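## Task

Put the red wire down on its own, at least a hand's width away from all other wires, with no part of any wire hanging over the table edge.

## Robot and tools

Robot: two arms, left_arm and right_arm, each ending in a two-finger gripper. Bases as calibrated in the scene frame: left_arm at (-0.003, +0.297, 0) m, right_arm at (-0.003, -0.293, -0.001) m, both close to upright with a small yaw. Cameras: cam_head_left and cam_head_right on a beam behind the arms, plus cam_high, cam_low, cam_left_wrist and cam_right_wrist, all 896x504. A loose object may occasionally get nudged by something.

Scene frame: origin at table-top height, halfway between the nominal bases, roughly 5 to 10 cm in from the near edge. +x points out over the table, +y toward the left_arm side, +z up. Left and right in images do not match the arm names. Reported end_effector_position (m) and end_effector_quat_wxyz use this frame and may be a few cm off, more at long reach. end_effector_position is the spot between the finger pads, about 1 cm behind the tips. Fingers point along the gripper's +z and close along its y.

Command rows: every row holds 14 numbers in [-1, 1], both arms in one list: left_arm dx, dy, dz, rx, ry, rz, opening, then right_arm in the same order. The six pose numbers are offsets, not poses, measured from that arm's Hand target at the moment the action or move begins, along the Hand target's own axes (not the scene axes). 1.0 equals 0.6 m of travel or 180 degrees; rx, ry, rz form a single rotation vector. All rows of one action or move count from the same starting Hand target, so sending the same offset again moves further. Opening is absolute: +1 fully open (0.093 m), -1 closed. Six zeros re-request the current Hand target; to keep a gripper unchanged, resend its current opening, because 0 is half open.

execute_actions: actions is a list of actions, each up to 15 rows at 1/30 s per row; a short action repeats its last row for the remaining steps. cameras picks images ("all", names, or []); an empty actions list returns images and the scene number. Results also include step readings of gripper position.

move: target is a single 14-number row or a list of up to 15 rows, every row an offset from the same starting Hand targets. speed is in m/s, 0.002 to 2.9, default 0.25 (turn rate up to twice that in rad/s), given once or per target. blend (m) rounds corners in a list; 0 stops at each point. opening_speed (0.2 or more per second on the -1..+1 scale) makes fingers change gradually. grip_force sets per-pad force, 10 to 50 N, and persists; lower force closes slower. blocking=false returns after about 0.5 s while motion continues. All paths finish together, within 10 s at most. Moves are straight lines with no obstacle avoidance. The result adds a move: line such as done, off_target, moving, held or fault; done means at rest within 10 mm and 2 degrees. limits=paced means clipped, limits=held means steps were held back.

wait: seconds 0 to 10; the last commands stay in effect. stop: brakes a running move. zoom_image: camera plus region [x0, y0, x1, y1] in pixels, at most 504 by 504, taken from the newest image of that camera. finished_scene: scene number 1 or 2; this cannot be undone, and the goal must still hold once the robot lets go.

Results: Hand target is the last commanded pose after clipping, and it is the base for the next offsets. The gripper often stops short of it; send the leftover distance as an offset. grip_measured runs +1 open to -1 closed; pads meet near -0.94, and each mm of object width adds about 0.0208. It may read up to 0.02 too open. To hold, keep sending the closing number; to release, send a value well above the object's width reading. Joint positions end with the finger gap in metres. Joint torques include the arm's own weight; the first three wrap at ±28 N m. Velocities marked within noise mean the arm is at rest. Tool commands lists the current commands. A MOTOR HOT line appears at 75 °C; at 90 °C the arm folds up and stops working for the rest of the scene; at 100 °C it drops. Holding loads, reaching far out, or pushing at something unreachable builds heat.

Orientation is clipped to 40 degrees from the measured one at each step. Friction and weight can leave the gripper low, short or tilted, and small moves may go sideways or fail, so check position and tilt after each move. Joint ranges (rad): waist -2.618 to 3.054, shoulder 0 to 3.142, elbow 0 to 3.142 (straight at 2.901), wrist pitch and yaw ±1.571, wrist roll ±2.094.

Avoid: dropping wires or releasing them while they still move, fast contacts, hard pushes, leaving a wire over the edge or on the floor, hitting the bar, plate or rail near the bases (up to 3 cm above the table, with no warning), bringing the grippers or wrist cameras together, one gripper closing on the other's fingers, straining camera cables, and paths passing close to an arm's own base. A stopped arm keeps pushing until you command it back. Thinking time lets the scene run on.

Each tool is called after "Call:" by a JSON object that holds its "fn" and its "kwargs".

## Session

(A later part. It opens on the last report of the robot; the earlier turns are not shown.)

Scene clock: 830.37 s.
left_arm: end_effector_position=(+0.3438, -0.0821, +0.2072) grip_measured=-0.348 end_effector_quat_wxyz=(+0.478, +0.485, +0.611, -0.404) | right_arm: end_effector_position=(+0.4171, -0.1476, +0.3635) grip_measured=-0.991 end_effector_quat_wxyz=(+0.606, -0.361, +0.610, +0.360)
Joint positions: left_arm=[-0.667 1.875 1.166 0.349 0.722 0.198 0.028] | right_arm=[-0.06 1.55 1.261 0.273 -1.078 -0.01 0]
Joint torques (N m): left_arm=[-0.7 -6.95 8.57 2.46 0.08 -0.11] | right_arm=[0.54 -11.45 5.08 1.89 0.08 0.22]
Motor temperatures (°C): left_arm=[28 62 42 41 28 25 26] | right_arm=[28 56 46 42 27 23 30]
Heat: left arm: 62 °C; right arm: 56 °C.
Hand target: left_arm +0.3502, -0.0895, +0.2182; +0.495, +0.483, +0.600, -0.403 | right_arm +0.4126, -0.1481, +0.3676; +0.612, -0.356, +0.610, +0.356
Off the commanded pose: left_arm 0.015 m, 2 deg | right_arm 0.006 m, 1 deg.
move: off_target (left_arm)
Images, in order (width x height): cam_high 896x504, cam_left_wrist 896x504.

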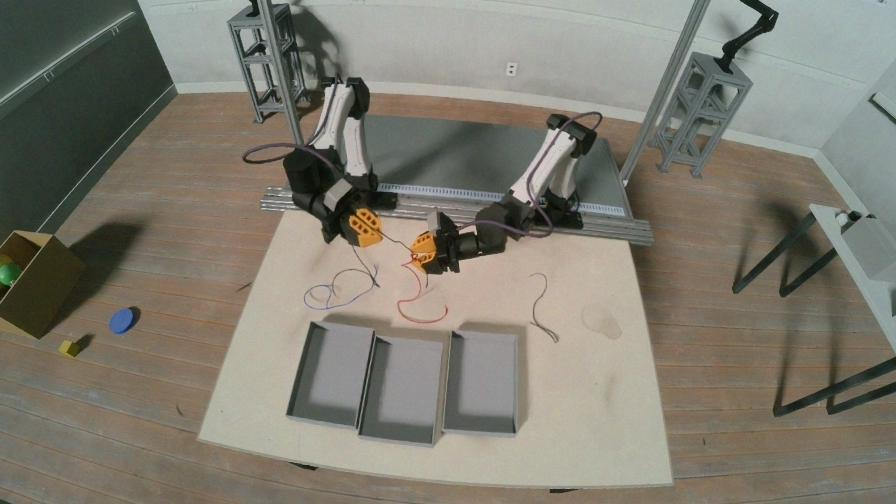

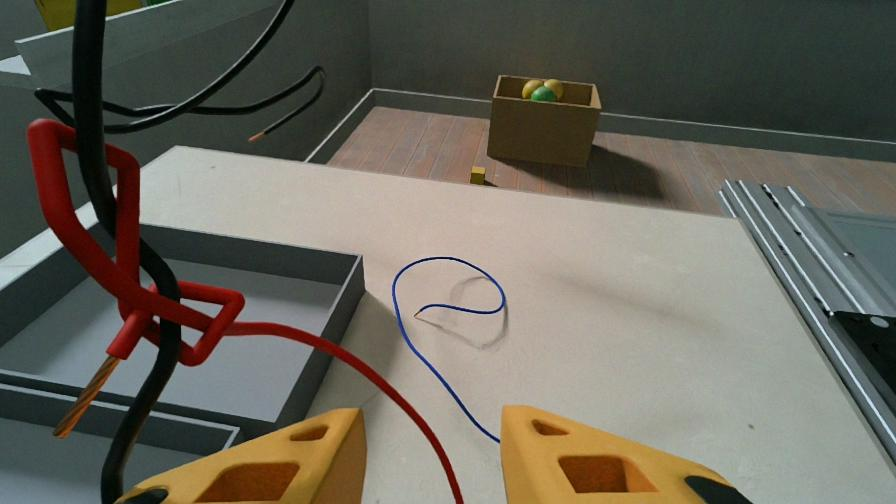

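Call:
{"fn": "move", "kwargs": {"target": [[0.0,0,0.03,0,0,0,-0.35, 0,0,0,0,0,0,-1],[0,0,0.03,0,0,0,-1, 0,0,0,0,0,0,-1],[0.2,0.03,0.07,0,0,0,-1, 0,0,0,0,0,0,-1]], "speed": 0.08, "opening_speed": 1.5, "cameras": ["cam_left_wrist","cam_high","cam_low"]}}

Call:
{"fn": "zoom_image", "kwargs": {"camera": "cam_high", "region": [320, 180, 520, 320]}}

Call:
{"fn": "zoom_image", "kwargs": {"camera": "cam_low", "region": [230, 20, 430, 180]}}

Scene clock: 837.87 s.
left_arm: end_effector_position=(+0.3700, -0.1053, +0.0949) grip_measured=-0.972 end_effector_quat_wxyz=(+0.489, +0.481, +0.606, -0.403) | right_arm: end_effector_position=(+0.4171, -0.1476, +0.3635) grip_measured=-0.991 end_effector_quat_wxyz=(+0.606, -0.361, +0.610, +0.360)
Joint positions: left_arm=[-0.672 2.238 1.154 0.755 0.711 0.186 0] | right_arm=[-0.06 1.55 1.261 0.273 -1.078 -0.01 0]
Joint torques (N m): left_arm=[0.27 -8.58 4.82 2.47 0.21 0.06] | right_arm=[0.61 -11.44 5.39 1.94 0.08 0.27]
Motor temperatures (°C): left_arm=[28 61 43 42 28 25 26] | right_arm=[28 57 46 42 27 23 30]
Heat: left arm: 61 °C; right arm: 57 °C.
Hand target: left_arm +0.3712, -0.1043, +0.0926; +0.495, +0.483, +0.600, -0.403 | right_arm +0.4126, -0.1481, +0.3675; +0.612, -0.356, +0.610, +0.356
Off the commanded pose: left_arm 0.003 m, 1 deg | right_arm 0.006 m, 1 deg.
move: done; target 2's new opening was sent with left_arm's hand 0.014 m and 2 deg from that target
Images, in order (width x height): cam_high 896x504, cam_low 896x504, cam_left_wrist 896x504.

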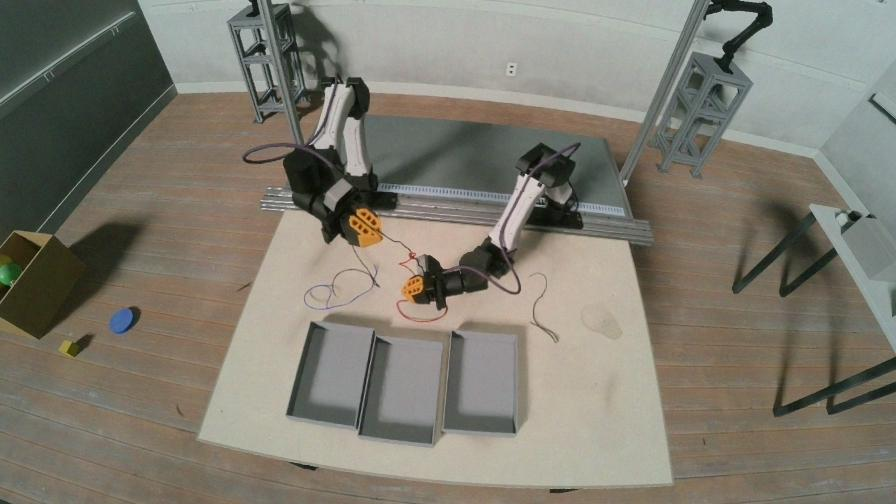

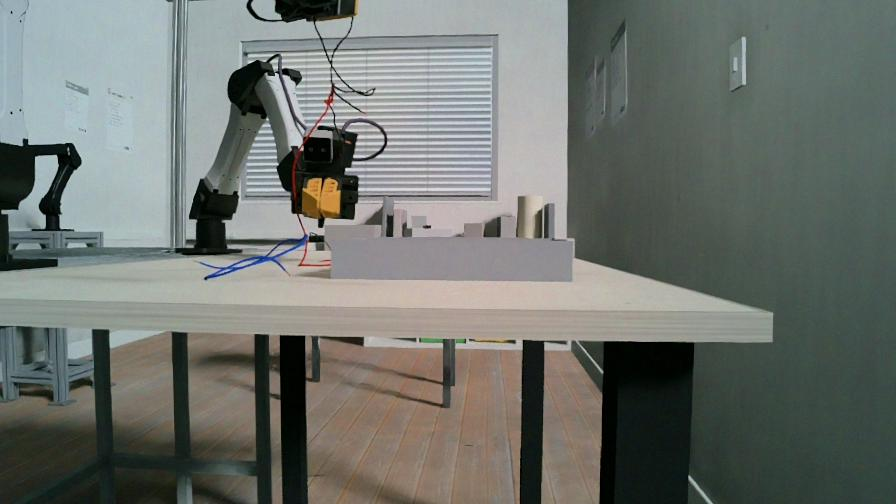

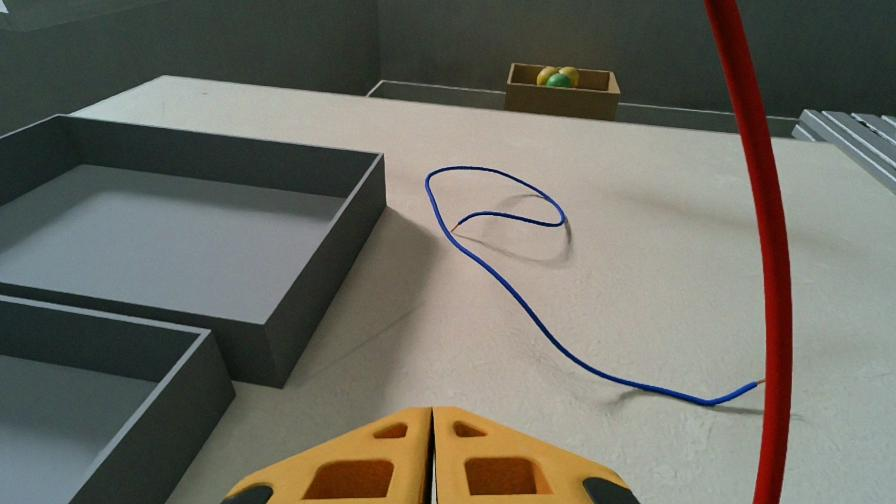

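Scaled by 2.520 from the camera's 896x504 image, which has a finer 1280x720 frame.

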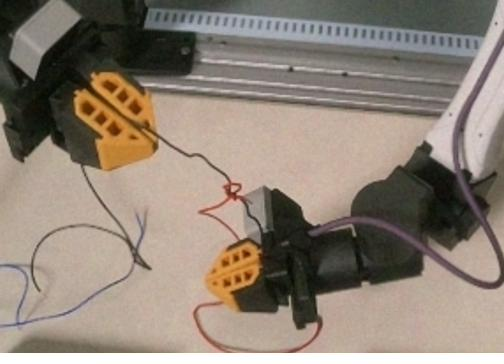

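Scaled by 2.520 from the camera's 896x504 image, which has a finer 1280x720 frame.

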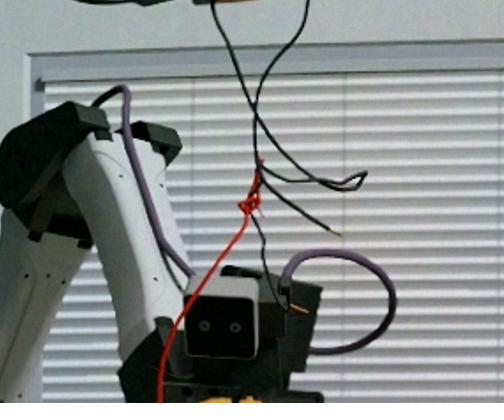

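Call:
{"fn": "move", "kwargs": {"target": [[0.0,0,-0.1,0,0,0,-0.2, 0,0,0,0,0,0,-1],[-0.2,-0.05,-0.13,0,0,0,-0.2, 0,0,0,0,0,0,-1],[-0.2,-0.05,0.0,0,0,0,-0.2, 0,0,0,0,0,0,-1]], "speed": 0.15, "cameras": ["cam_left_wrist","cam_high"]}}

Call:
{"fn": "zoom_image", "kwargs": {"camera": "cam_high", "region": [320, 180, 520, 320]}}

Scene clock: 845.80 s.
left_arm: end_effector_position=(+0.3411, -0.1254, +0.2002) grip_measured=-0.202 end_effector_quat_wxyz=(+0.480, +0.487, +0.609, -0.403) | right_arm: end_effector_position=(+0.4171, -0.1476, +0.3636) grip_measured=-0.991 end_effector_quat_wxyz=(+0.606, -0.361, +0.610, +0.360)
Joint positions: left_arm=[-0.754 1.974 1.258 0.382 0.641 0.165 0.036] | right_arm=[-0.06 1.55 1.261 0.274 -1.078 -0.01 0]
Joint torques (N m): left_arm=[-0.5 -7.77 8.59 2.47 0.03 -0.1] | right_arm=[0.43 -11.45 5.19 1.85 0.14 0.26]
Motor temperatures (°C): left_arm=[27 62 42 42 28 25 26] | right_arm=[28 57 45 43 27 23 30]
Heat: left arm: 62 °C; right arm: 57 °C.
Hand target: left_arm +0.3471, -0.1324, +0.2107; +0.495, +0.483, +0.600, -0.403 | right_arm +0.4127, -0.1481, +0.3676; +0.612, -0.356, +0.610, +0.356
Off the commanded pose: left_arm 0.014 m, 2 deg | right_arm 0.006 m, 1 deg.
move: off_target (left_arm)
Images, in order (width x height): cam_high 896x504, cam_left_wrist 896x504.

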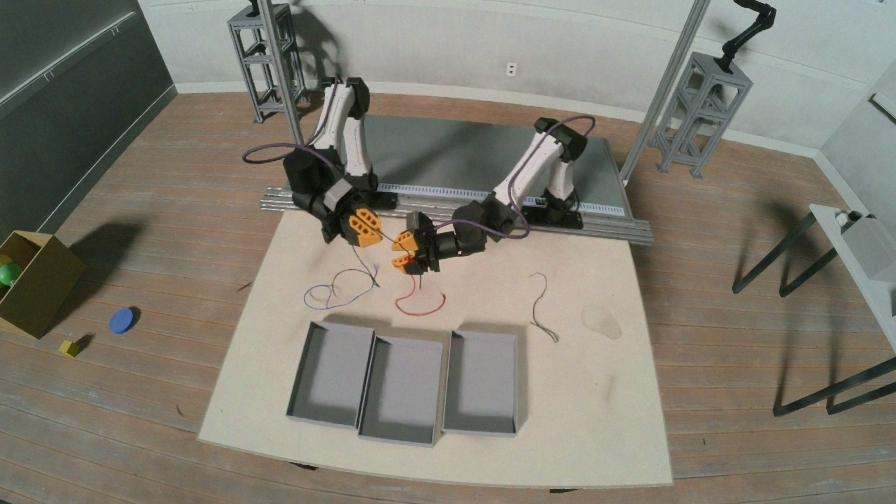

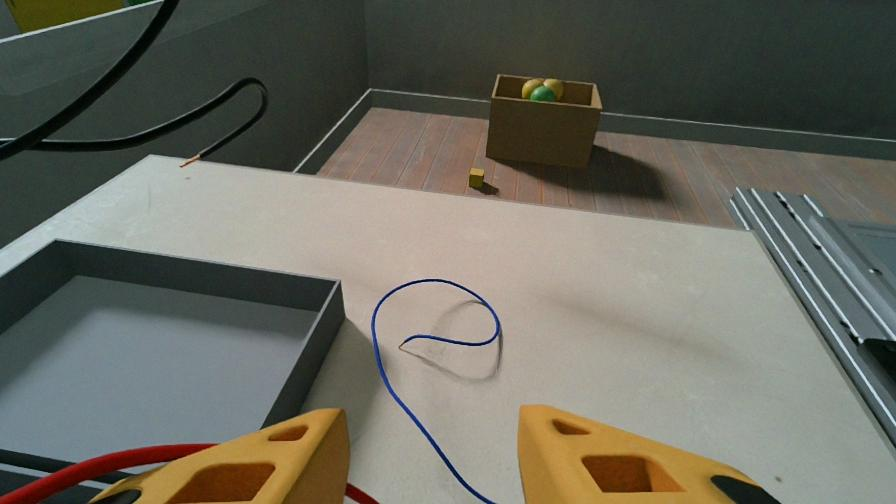

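Scaled by 2.520 from the camera's 896x504 image, which has a finer 1280x720 frame.

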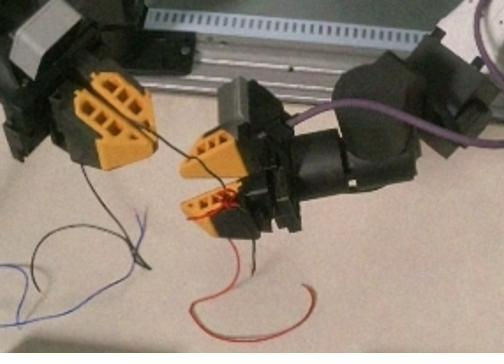

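Call:
{"fn": "move", "kwargs": {"target": [0,0,0,0,0,0,-1, 0,0,0,0,0,0,-1], "opening_speed": 1.5, "cameras": ["cam_left_wrist","cam_low"]}}

Call:
{"fn": "zoom_image", "kwargs": {"camera": "cam_low", "region": [230, 20, 430, 180]}}

Call:
{"fn": "zoom_image", "kwargs": {"camera": "cam_left_wrist", "region": [330, 354, 530, 504]}}

Scene clock: 850.67 s.
left_arm: end_effector_position=(+0.3413, -0.1253, +0.2001) grip_measured=-0.972 end_effector_quat_wxyz=(+0.480, +0.486, +0.610, -0.403) | right_arm: end_effector_position=(+0.4171, -0.1476, +0.3636) grip_measured=-0.991 end_effector_quat_wxyz=(+0.606, -0.361, +0.610, +0.360)
Joint positions: left_arm=[-0.754 1.974 1.258 0.382 0.64 0.165 0] | right_arm=[-0.06 1.55 1.261 0.274 -1.078 -0.01 0]
Joint torques (N m): left_arm=[-0.54 -7.79 8.61 2.46 0.03 -0.11] | right_arm=[0.32 -11.47 5.35 1.9 0.14 0.23]
Motor temperatures (°C): left_arm=[27 62 42 43 28 25 26] | right_arm=[28 57 45 43 27 23 30]
Heat: left arm: 62 °C; right arm: 57 °C.
Hand target: left_arm +0.3471, -0.1324, +0.2107; +0.495, +0.483, +0.600, -0.403 | right_arm +0.4127, -0.1481, +0.3676; +0.612, -0.356, +0.610, +0.356
Off the commanded pose: left_arm 0.014 m, 2 deg | right_arm 0.006 m, 1 deg.
move: off_target (left_arm)
Images, in order (width x height): cam_low 896x504, cam_left_wrist 896x504.

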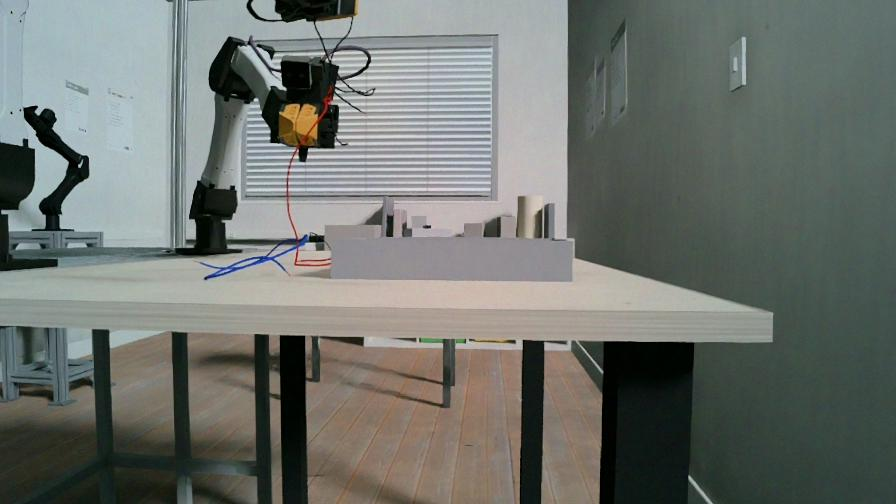

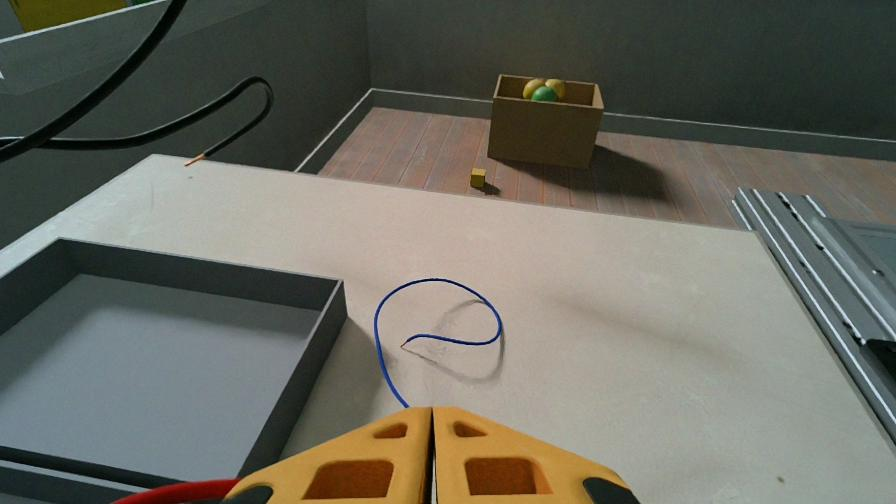

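Scaled by 2.520 from the camera's 896x504 image, which has a finer 1280x720 frame.

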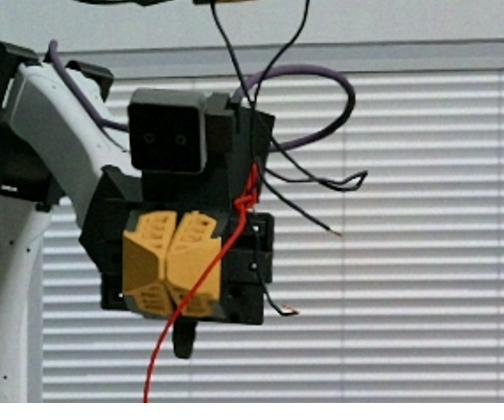

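Scaled by 2.520 from the camera's 896x504 image, which has a finer 1280x720 frame.

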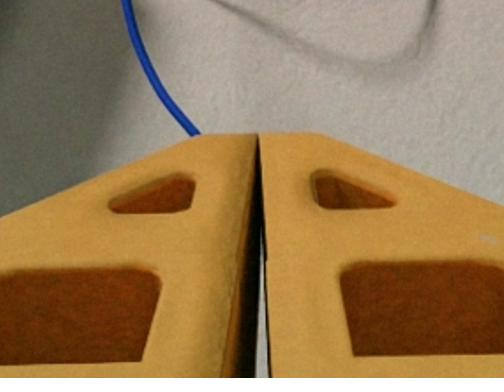

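Call:
{"fn": "move", "kwargs": {"target": [[0.0,0,-0.09,0,0,0,-1, 0,0,0,0,0,0,-1],[0.02,0.045,-0.09,0,0,0,-0.2, 0,0,0,0,0,0,-1],[0.02,0.045,-0.03,0,0,0,-0.2, 0,0,0,0,0,0,-1]], "speed": 0.15, "cameras": ["cam_left_wrist","cam_low","cam_high"]}}

Call:
{"fn": "zoom_image", "kwargs": {"camera": "cam_low", "region": [230, 20, 430, 180]}}

Call:
{"fn": "zoom_image", "kwargs": {"camera": "cam_high", "region": [320, 180, 520, 320]}}

Scene clock: 859.23 s.
left_arm: end_effector_position=(+0.3634, -0.0996, +0.1922) grip_measured=-0.202 end_effector_quat_wxyz=(+0.479, +0.484, +0.610, -0.404) | right_arm: end_effector_position=(+0.4171, -0.1476, +0.3636) grip_measured=-0.991 end_effector_quat_wxyz=(+0.606, -0.361, +0.610, +0.360)
Joint positions: left_arm=[-0.673 1.989 1.253 0.381 0.715 0.194 0.036] | right_arm=[-0.06 1.55 1.261 0.274 -1.078 -0.01 0]
Joint torques (N m): left_arm=[-0.69 -7.75 8.47 2.45 0.07 -0.11] | right_arm=[0.49 -11.19 5.45 1.81 0.17 0.27]
Motor temperatures (°C): left_arm=[27 62 43 44 28 25 26] | right_arm=[28 58 45 43 27 23 30]
Heat: left arm: 62 °C; right arm: 58 °C.
Hand target: left_arm +0.3694, -0.1072, +0.2021; +0.495, +0.483, +0.600, -0.403 | right_arm +0.4127, -0.1481, +0.3676; +0.612, -0.356, +0.610, +0.356
Off the commanded pose: left_arm 0.014 m, 2 deg | right_arm 0.006 m, 1 deg.
move: off_target (left_arm); target 2's new opening was sent with left_arm's hand 0.012 m and 3 deg from that target
Images, in order (width x height): cam_high 896x504, cam_low 896x504, cam_left_wrist 896x504.

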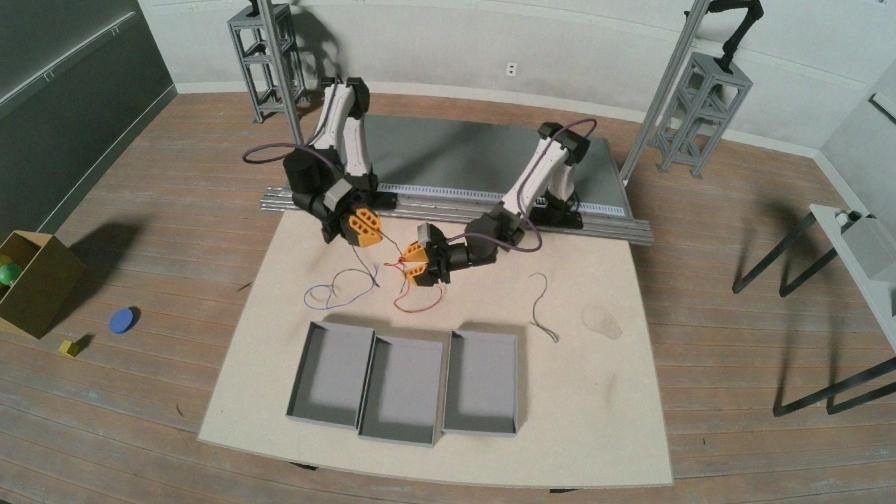

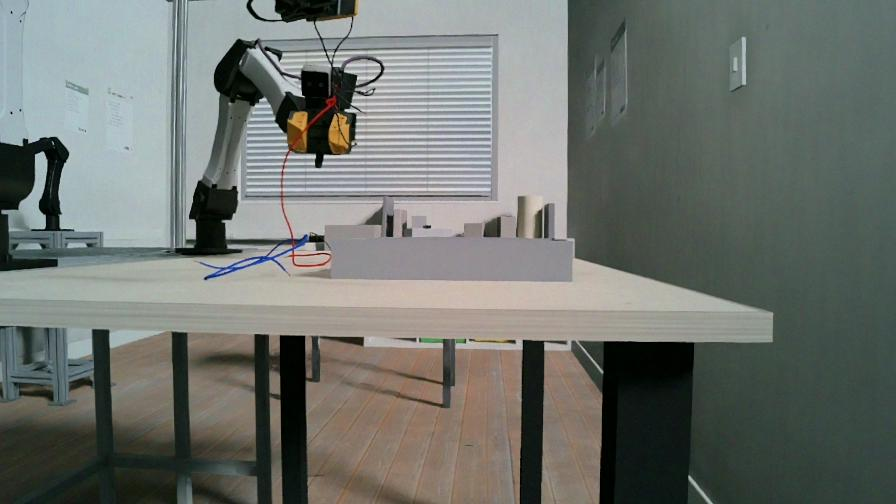

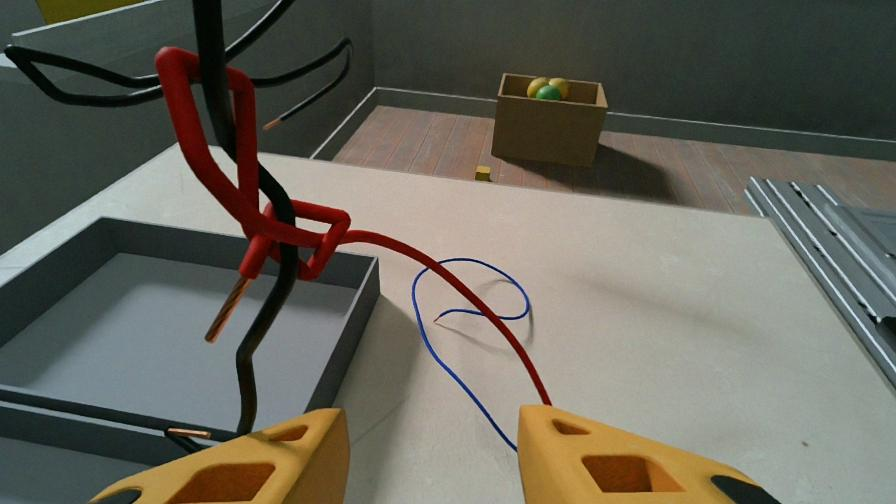

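Scaled by 2.520 from the camera's 896x504 image, which has a finer 1280x720 frame.

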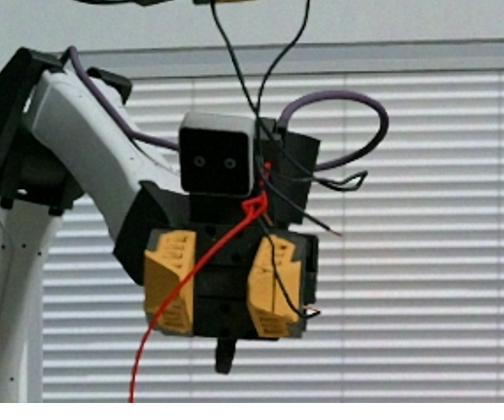

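Scaled by 2.520 from the camera's 896x504 image, which has a finer 1280x720 frame.

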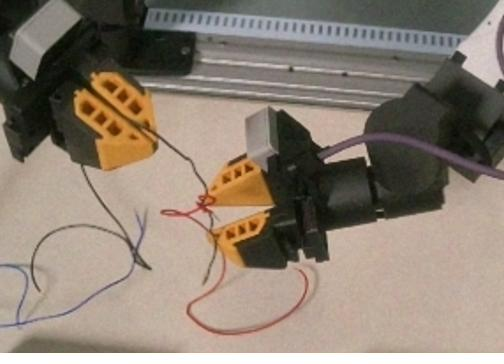

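Call:
{"fn": "move", "kwargs": {"target": [[-0.04,0.0,0.0,0,0,0,-0.2, 0,0,0,0,0,0,-1],[-0.04,0.0,0.085,0,0,0,-0.2, 0,0,0,0,0,0,-1],[-0.04,0.0,0.085,0,0,0,-1, 0,0,0,0,0,0,-1]], "speed": 0.12, "opening_speed": 1.5, "cameras": ["cam_left_wrist","cam_low","cam_high"]}}

Call:
{"fn": "zoom_image", "kwargs": {"camera": "cam_low", "region": [230, 20, 430, 180]}}

Call:
{"fn": "zoom_image", "kwargs": {"camera": "cam_high", "region": [320, 180, 520, 320]}}

Scene clock: 866.83 s.
left_arm: end_effector_position=(+0.3773, -0.1539, +0.2096) grip_measured=-0.972 end_effector_quat_wxyz=(+0.487, +0.485, +0.604, -0.402) | right_arm: end_effector_position=(+0.4171, -0.1476, +0.3638) grip_measured=-0.991 end_effector_quat_wxyz=(+0.607, -0.361, +0.610, +0.360)
Joint positions: left_arm=[-0.752 2.123 1.502 0.304 0.64 0.165 0] | right_arm=[-0.06 1.55 1.261 0.275 -1.078 -0.01 0]
Joint torques (N m): left_arm=[-0.64 -9.01 8.83 2.26 0.04 -0.11] | right_arm=[0.27 -11.34 5.39 1.87 0.13 0.25]
Motor temperatures (°C): left_arm=[27 60 43 44 28 25 26] | right_arm=[27 58 44 43 27 23 30]
Heat: left arm: 60 °C; right arm: 58 °C.
Hand target: left_arm +0.3808, -0.1605, +0.2162; +0.495, +0.483, +0.600, -0.403 | right_arm +0.4126, -0.1481, +0.3676; +0.612, -0.356, +0.610, +0.356
Off the commanded pose: left_arm 0.010 m, 1 deg | right_arm 0.006 m, 1 deg.
move: done
Images, in order (width x height): cam_high 896x504, cam_low 896x504, cam_left_wrist 896x504.

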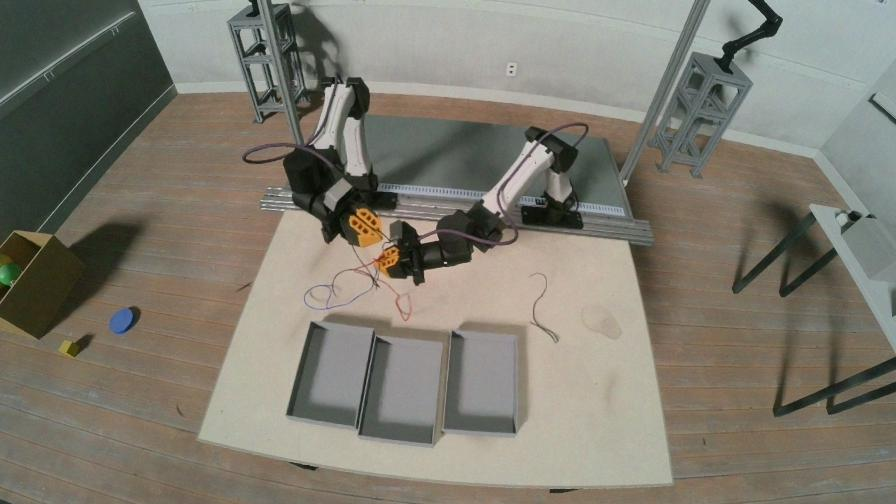

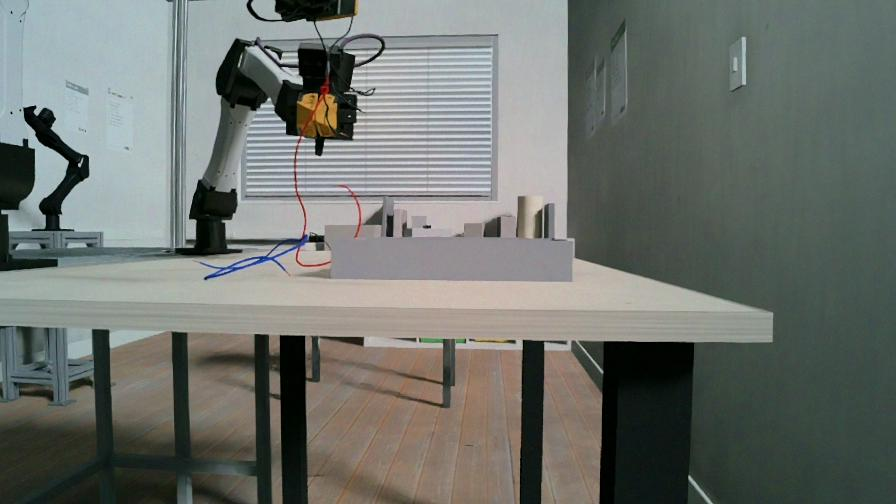

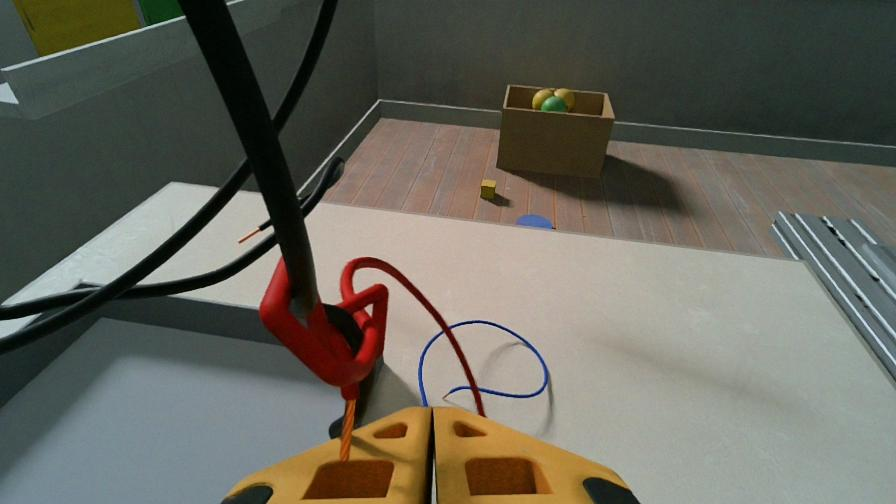

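Scaled by 2.520 from the camera's 896x504 image, which has a finer 1280x720 frame.

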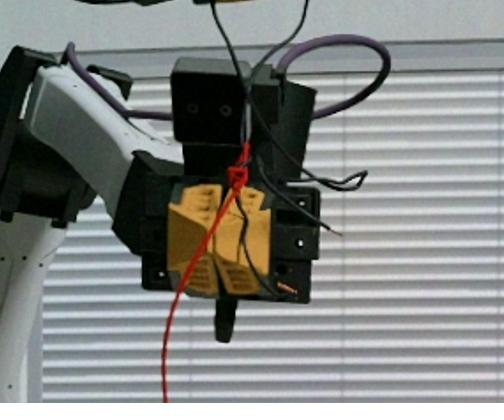

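Scaled by 2.520 from the camera's 896x504 image, which has a finer 1280x720 frame.

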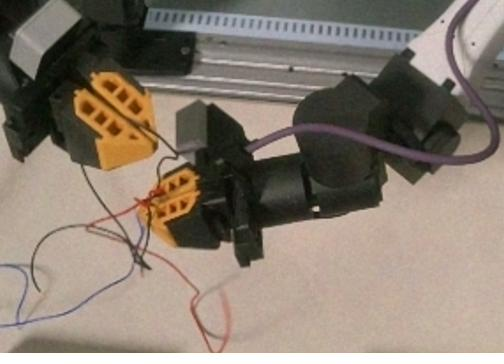

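Call:
{"fn": "move", "kwargs": {"target": [[0,0.0,-0.1,0,0,0,-1, 0,0,0,0,0,0,-1],[-0.03,-0.015,-0.1,0,0,0,0.1, 0,0,0,0,0,0,-1]], "speed": 0.12, "cameras": ["cam_left_wrist","cam_high","cam_low"]}}

Call:
{"fn": "zoom_image", "kwargs": {"camera": "cam_high", "region": [320, 180, 520, 320]}}

Scene clock: 875.30 s.
left_arm: end_effector_position=(+0.3627, -0.1070, +0.2116) grip_measured=+0.098 end_effector_quat_wxyz=(+0.465, +0.479, +0.623, -0.407) | right_arm: end_effector_position=(+0.4173, -0.1477, +0.3640) grip_measured=-0.991 end_effector_quat_wxyz=(+0.607, -0.361, +0.610, +0.359)
Joint positions: left_arm=[-0.69 1.973 1.335 0.258 0.699 0.173 0.05] | right_arm=[-0.06 1.55 1.261 0.276 -1.077 -0.01 0]
Joint torques (N m): left_arm=[-0.7 -12.62 7.58 2.21 0.06 0.08] | right_arm=[0.39 -11.55 5.24 1.89 0.03 0.24]
Motor temperatures (°C): left_arm=[27 60 44 43 28 25 26] | right_arm=[27 58 44 42 27 23 30]
Heat: left arm: 60 °C; right arm: 58 °C.
Hand target: left_arm +0.3605, -0.1080, +0.2451; +0.495, +0.483, +0.600, -0.403 | right_arm +0.4126, -0.1481, +0.3676; +0.612, -0.356, +0.610, +0.356
Off the commanded pose: left_arm 0.034 m, 4 deg | right_arm 0.006 m, 1 deg.
move: off_target (left_arm); target 2's new opening was sent with left_arm's hand 0.033 m and 4 deg from that target
Images, in order (width x height): cam_high 896x504, cam_low 896x504, cam_left_wrist 896x504.

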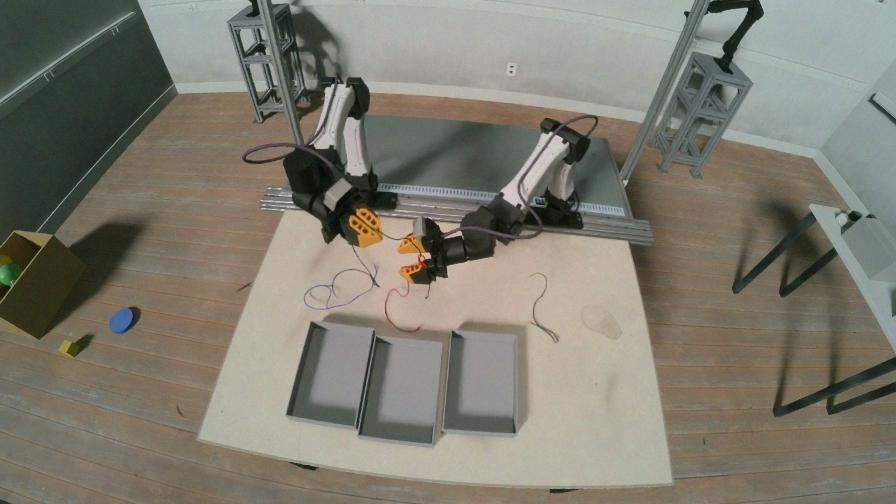

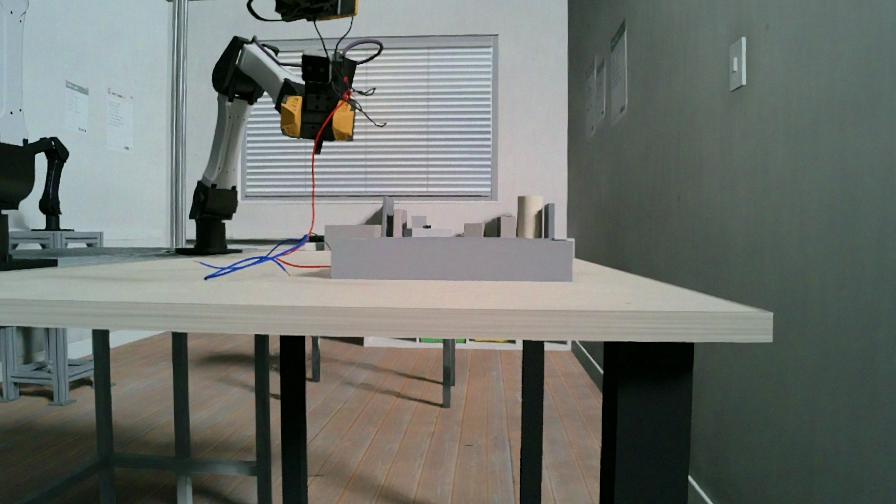

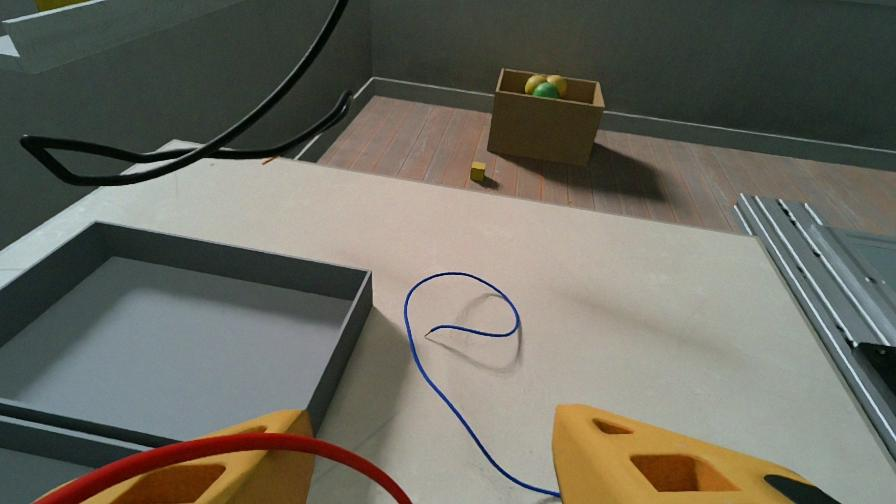

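Scaled by 2.520 from the camera's 896x504 image, which has a finer 1280x720 frame.

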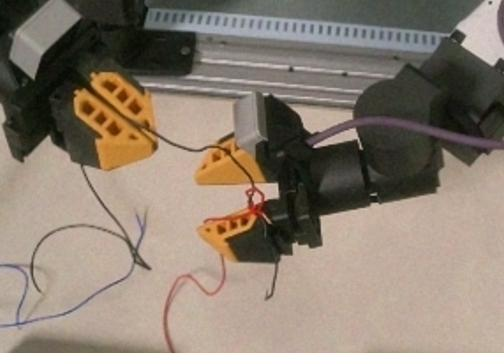

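Call:
{"fn": "move", "kwargs": {"target": [0,0.0,0,0,0,0,-1, 0,0,0,0,0,0,-1], "opening_speed": 1.5, "cameras": ["cam_left_wrist","cam_low"]}}

Call:
{"fn": "zoom_image", "kwargs": {"camera": "cam_low", "region": [230, 20, 430, 180]}}

Call:
{"fn": "zoom_image", "kwargs": {"camera": "cam_left_wrist", "region": [330, 354, 530, 504]}}

Scene clock: 880.83 s.
left_arm: end_effector_position=(+0.3627, -0.1070, +0.2116) grip_measured=-0.967 end_effector_quat_wxyz=(+0.465, +0.479, +0.623, -0.407) | right_arm: end_effector_position=(+0.4173, -0.1477, +0.3640) grip_measured=-0.991 end_effector_quat_wxyz=(+0.607, -0.361, +0.610, +0.359)
Joint positions: left_arm=[-0.69 1.973 1.335 0.258 0.699 0.173 0] | right_arm=[-0.06 1.55 1.261 0.276 -1.077 -0.01 0]
Joint torques (N m): left_arm=[-0.75 -12.6 7.62 2.21 0.07 0.06] | right_arm=[0.43 -11.64 5.48 1.84 0.1 0.2]
Motor temperatures (°C): left_arm=[27 62 44 43 28 25 26] | right_arm=[27 58 44 42 27 23 30]
Heat: left arm: 62 °C; right arm: 58 °C.
Hand target: left_arm +0.3605, -0.1080, +0.2451; +0.495, +0.483, +0.600, -0.403 | right_arm +0.4126, -0.1481, +0.3676; +0.612, -0.356, +0.610, +0.356
Off the commanded pose: left_arm 0.034 m, 4 deg | right_arm 0.006 m, 1 deg.
move: off_target (left_arm)
Images, in order (width x height): cam_low 896x504, cam_left_wrist 896x504.

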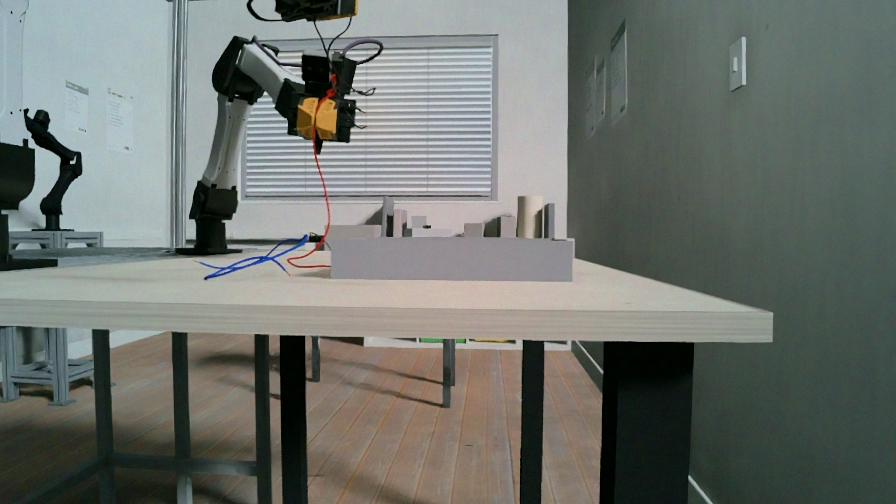

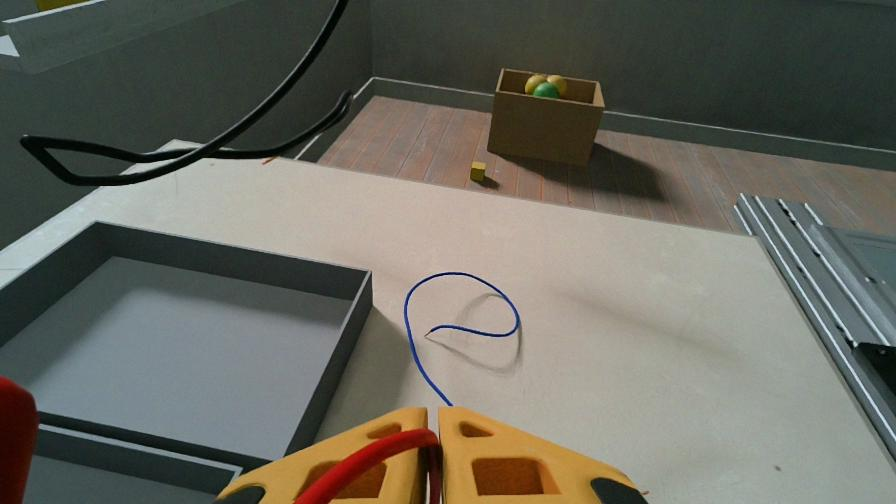

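Scaled by 2.520 from the camera's 896x504 image, which has a finer 1280x720 frame.

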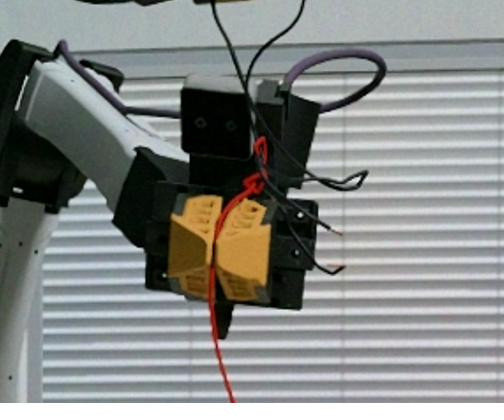

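Scaled by 2.520 from the camera's 896x504 image, which has a finer 1280x720 frame.

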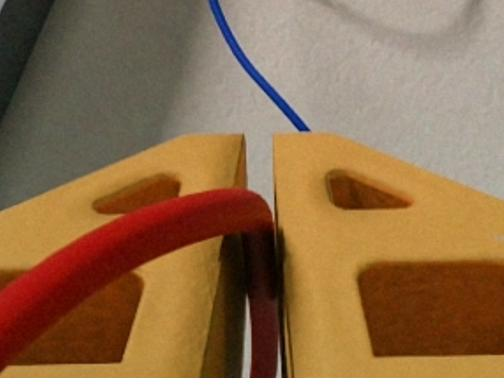

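Call:
{"fn": "move", "kwargs": {"target": [0.17,0.03,0.0,0,0,0,-1, 0,0,0,0,0,0,-1], "speed": 0.06, "cameras": ["cam_left_wrist","cam_low","cam_high"]}}

Call:
{"fn": "zoom_image", "kwargs": {"camera": "cam_low", "region": [230, 0, 430, 180]}}

Call:
{"fn": "zoom_image", "kwargs": {"camera": "cam_high", "region": [320, 180, 520, 320]}}

Scene clock: 886.50 s.
left_arm: end_effector_position=(+0.3740, -0.0871, +0.1601) grip_measured=-0.967 end_effector_quat_wxyz=(+0.504, +0.478, +0.595, -0.404) | right_arm: end_effector_position=(+0.4172, -0.1477, +0.3593) grip_measured=-0.991 end_effector_quat_wxyz=(+0.602, -0.358, +0.615, +0.362)
Joint positions: left_arm=[-0.634 2.066 1.164 0.606 0.746 0.19 0] | right_arm=[-0.06 1.55 1.253 0.266 -1.076 -0.01 0]
Joint torques (N m): left_arm=[0.39 -7.3 4.79 2.18 0.21 0.15] | right_arm=[0.59 -11.51 5.46 1.95 0.12 0.26]
Motor temperatures (°C): left_arm=[27 63 44 43 27 25 26] | right_arm=[27 58 44 42 27 23 30]
Heat: left arm: 63 °C; right arm: 58 °C.
Hand target: left_arm +0.3737, -0.0858, +0.1447; +0.495, +0.483, +0.600, -0.403 | right_arm +0.4126, -0.1481, +0.3677; +0.612, -0.356, +0.610, +0.356
Off the commanded pose: left_arm 0.015 m, 1 deg | right_arm 0.009 m, 2 deg.
move: off_target (left_arm)
Images, in order (width x height): cam_high 896x504, cam_low 896x504, cam_left_wrist 896x504.

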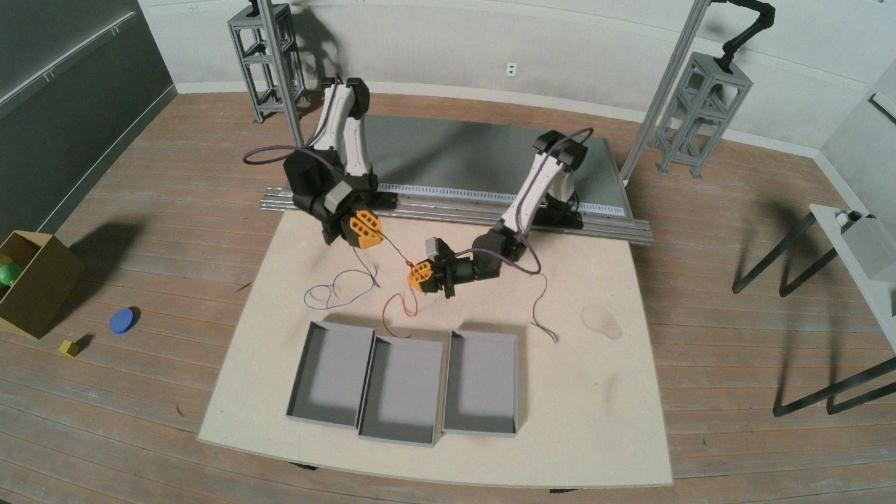

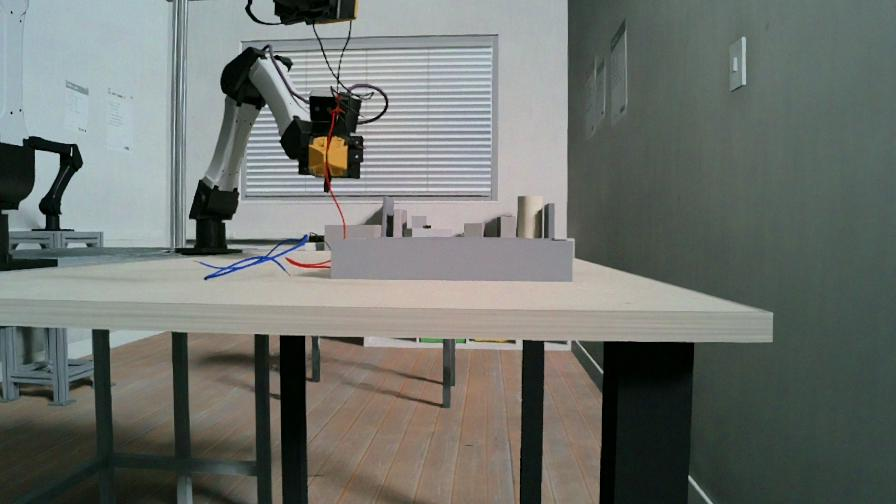

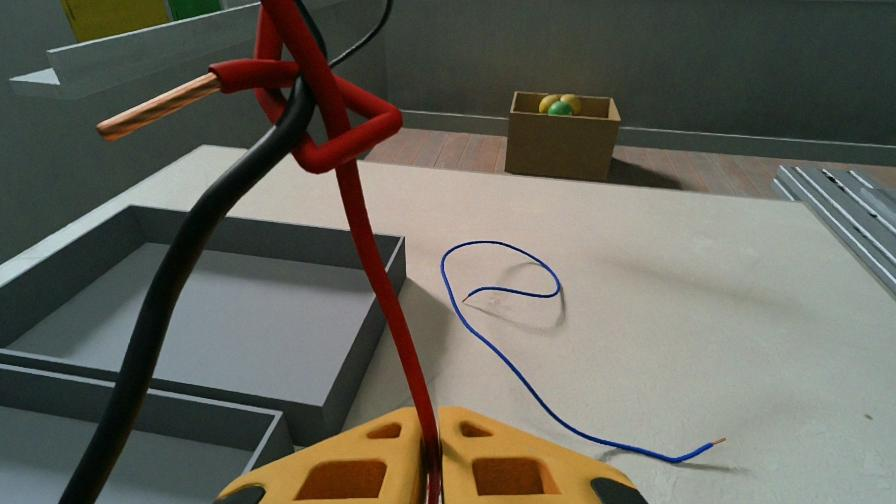

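Scaled by 2.520 from the camera's 896x504 image, which has a finer 1280x720 frame.

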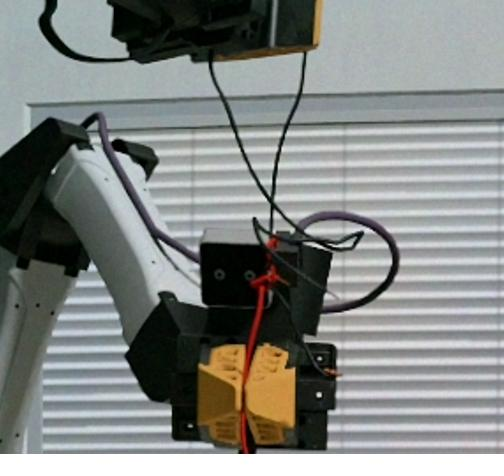

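Scaled by 2.520 from the camera's 896x504 image, which has a finer 1280x720 frame.

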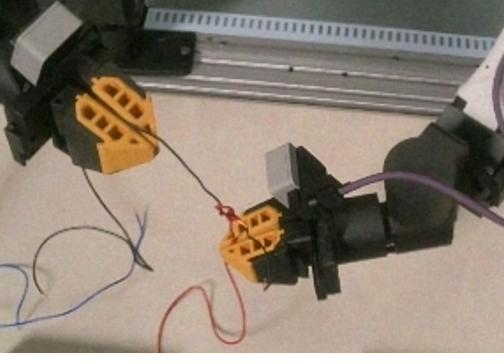

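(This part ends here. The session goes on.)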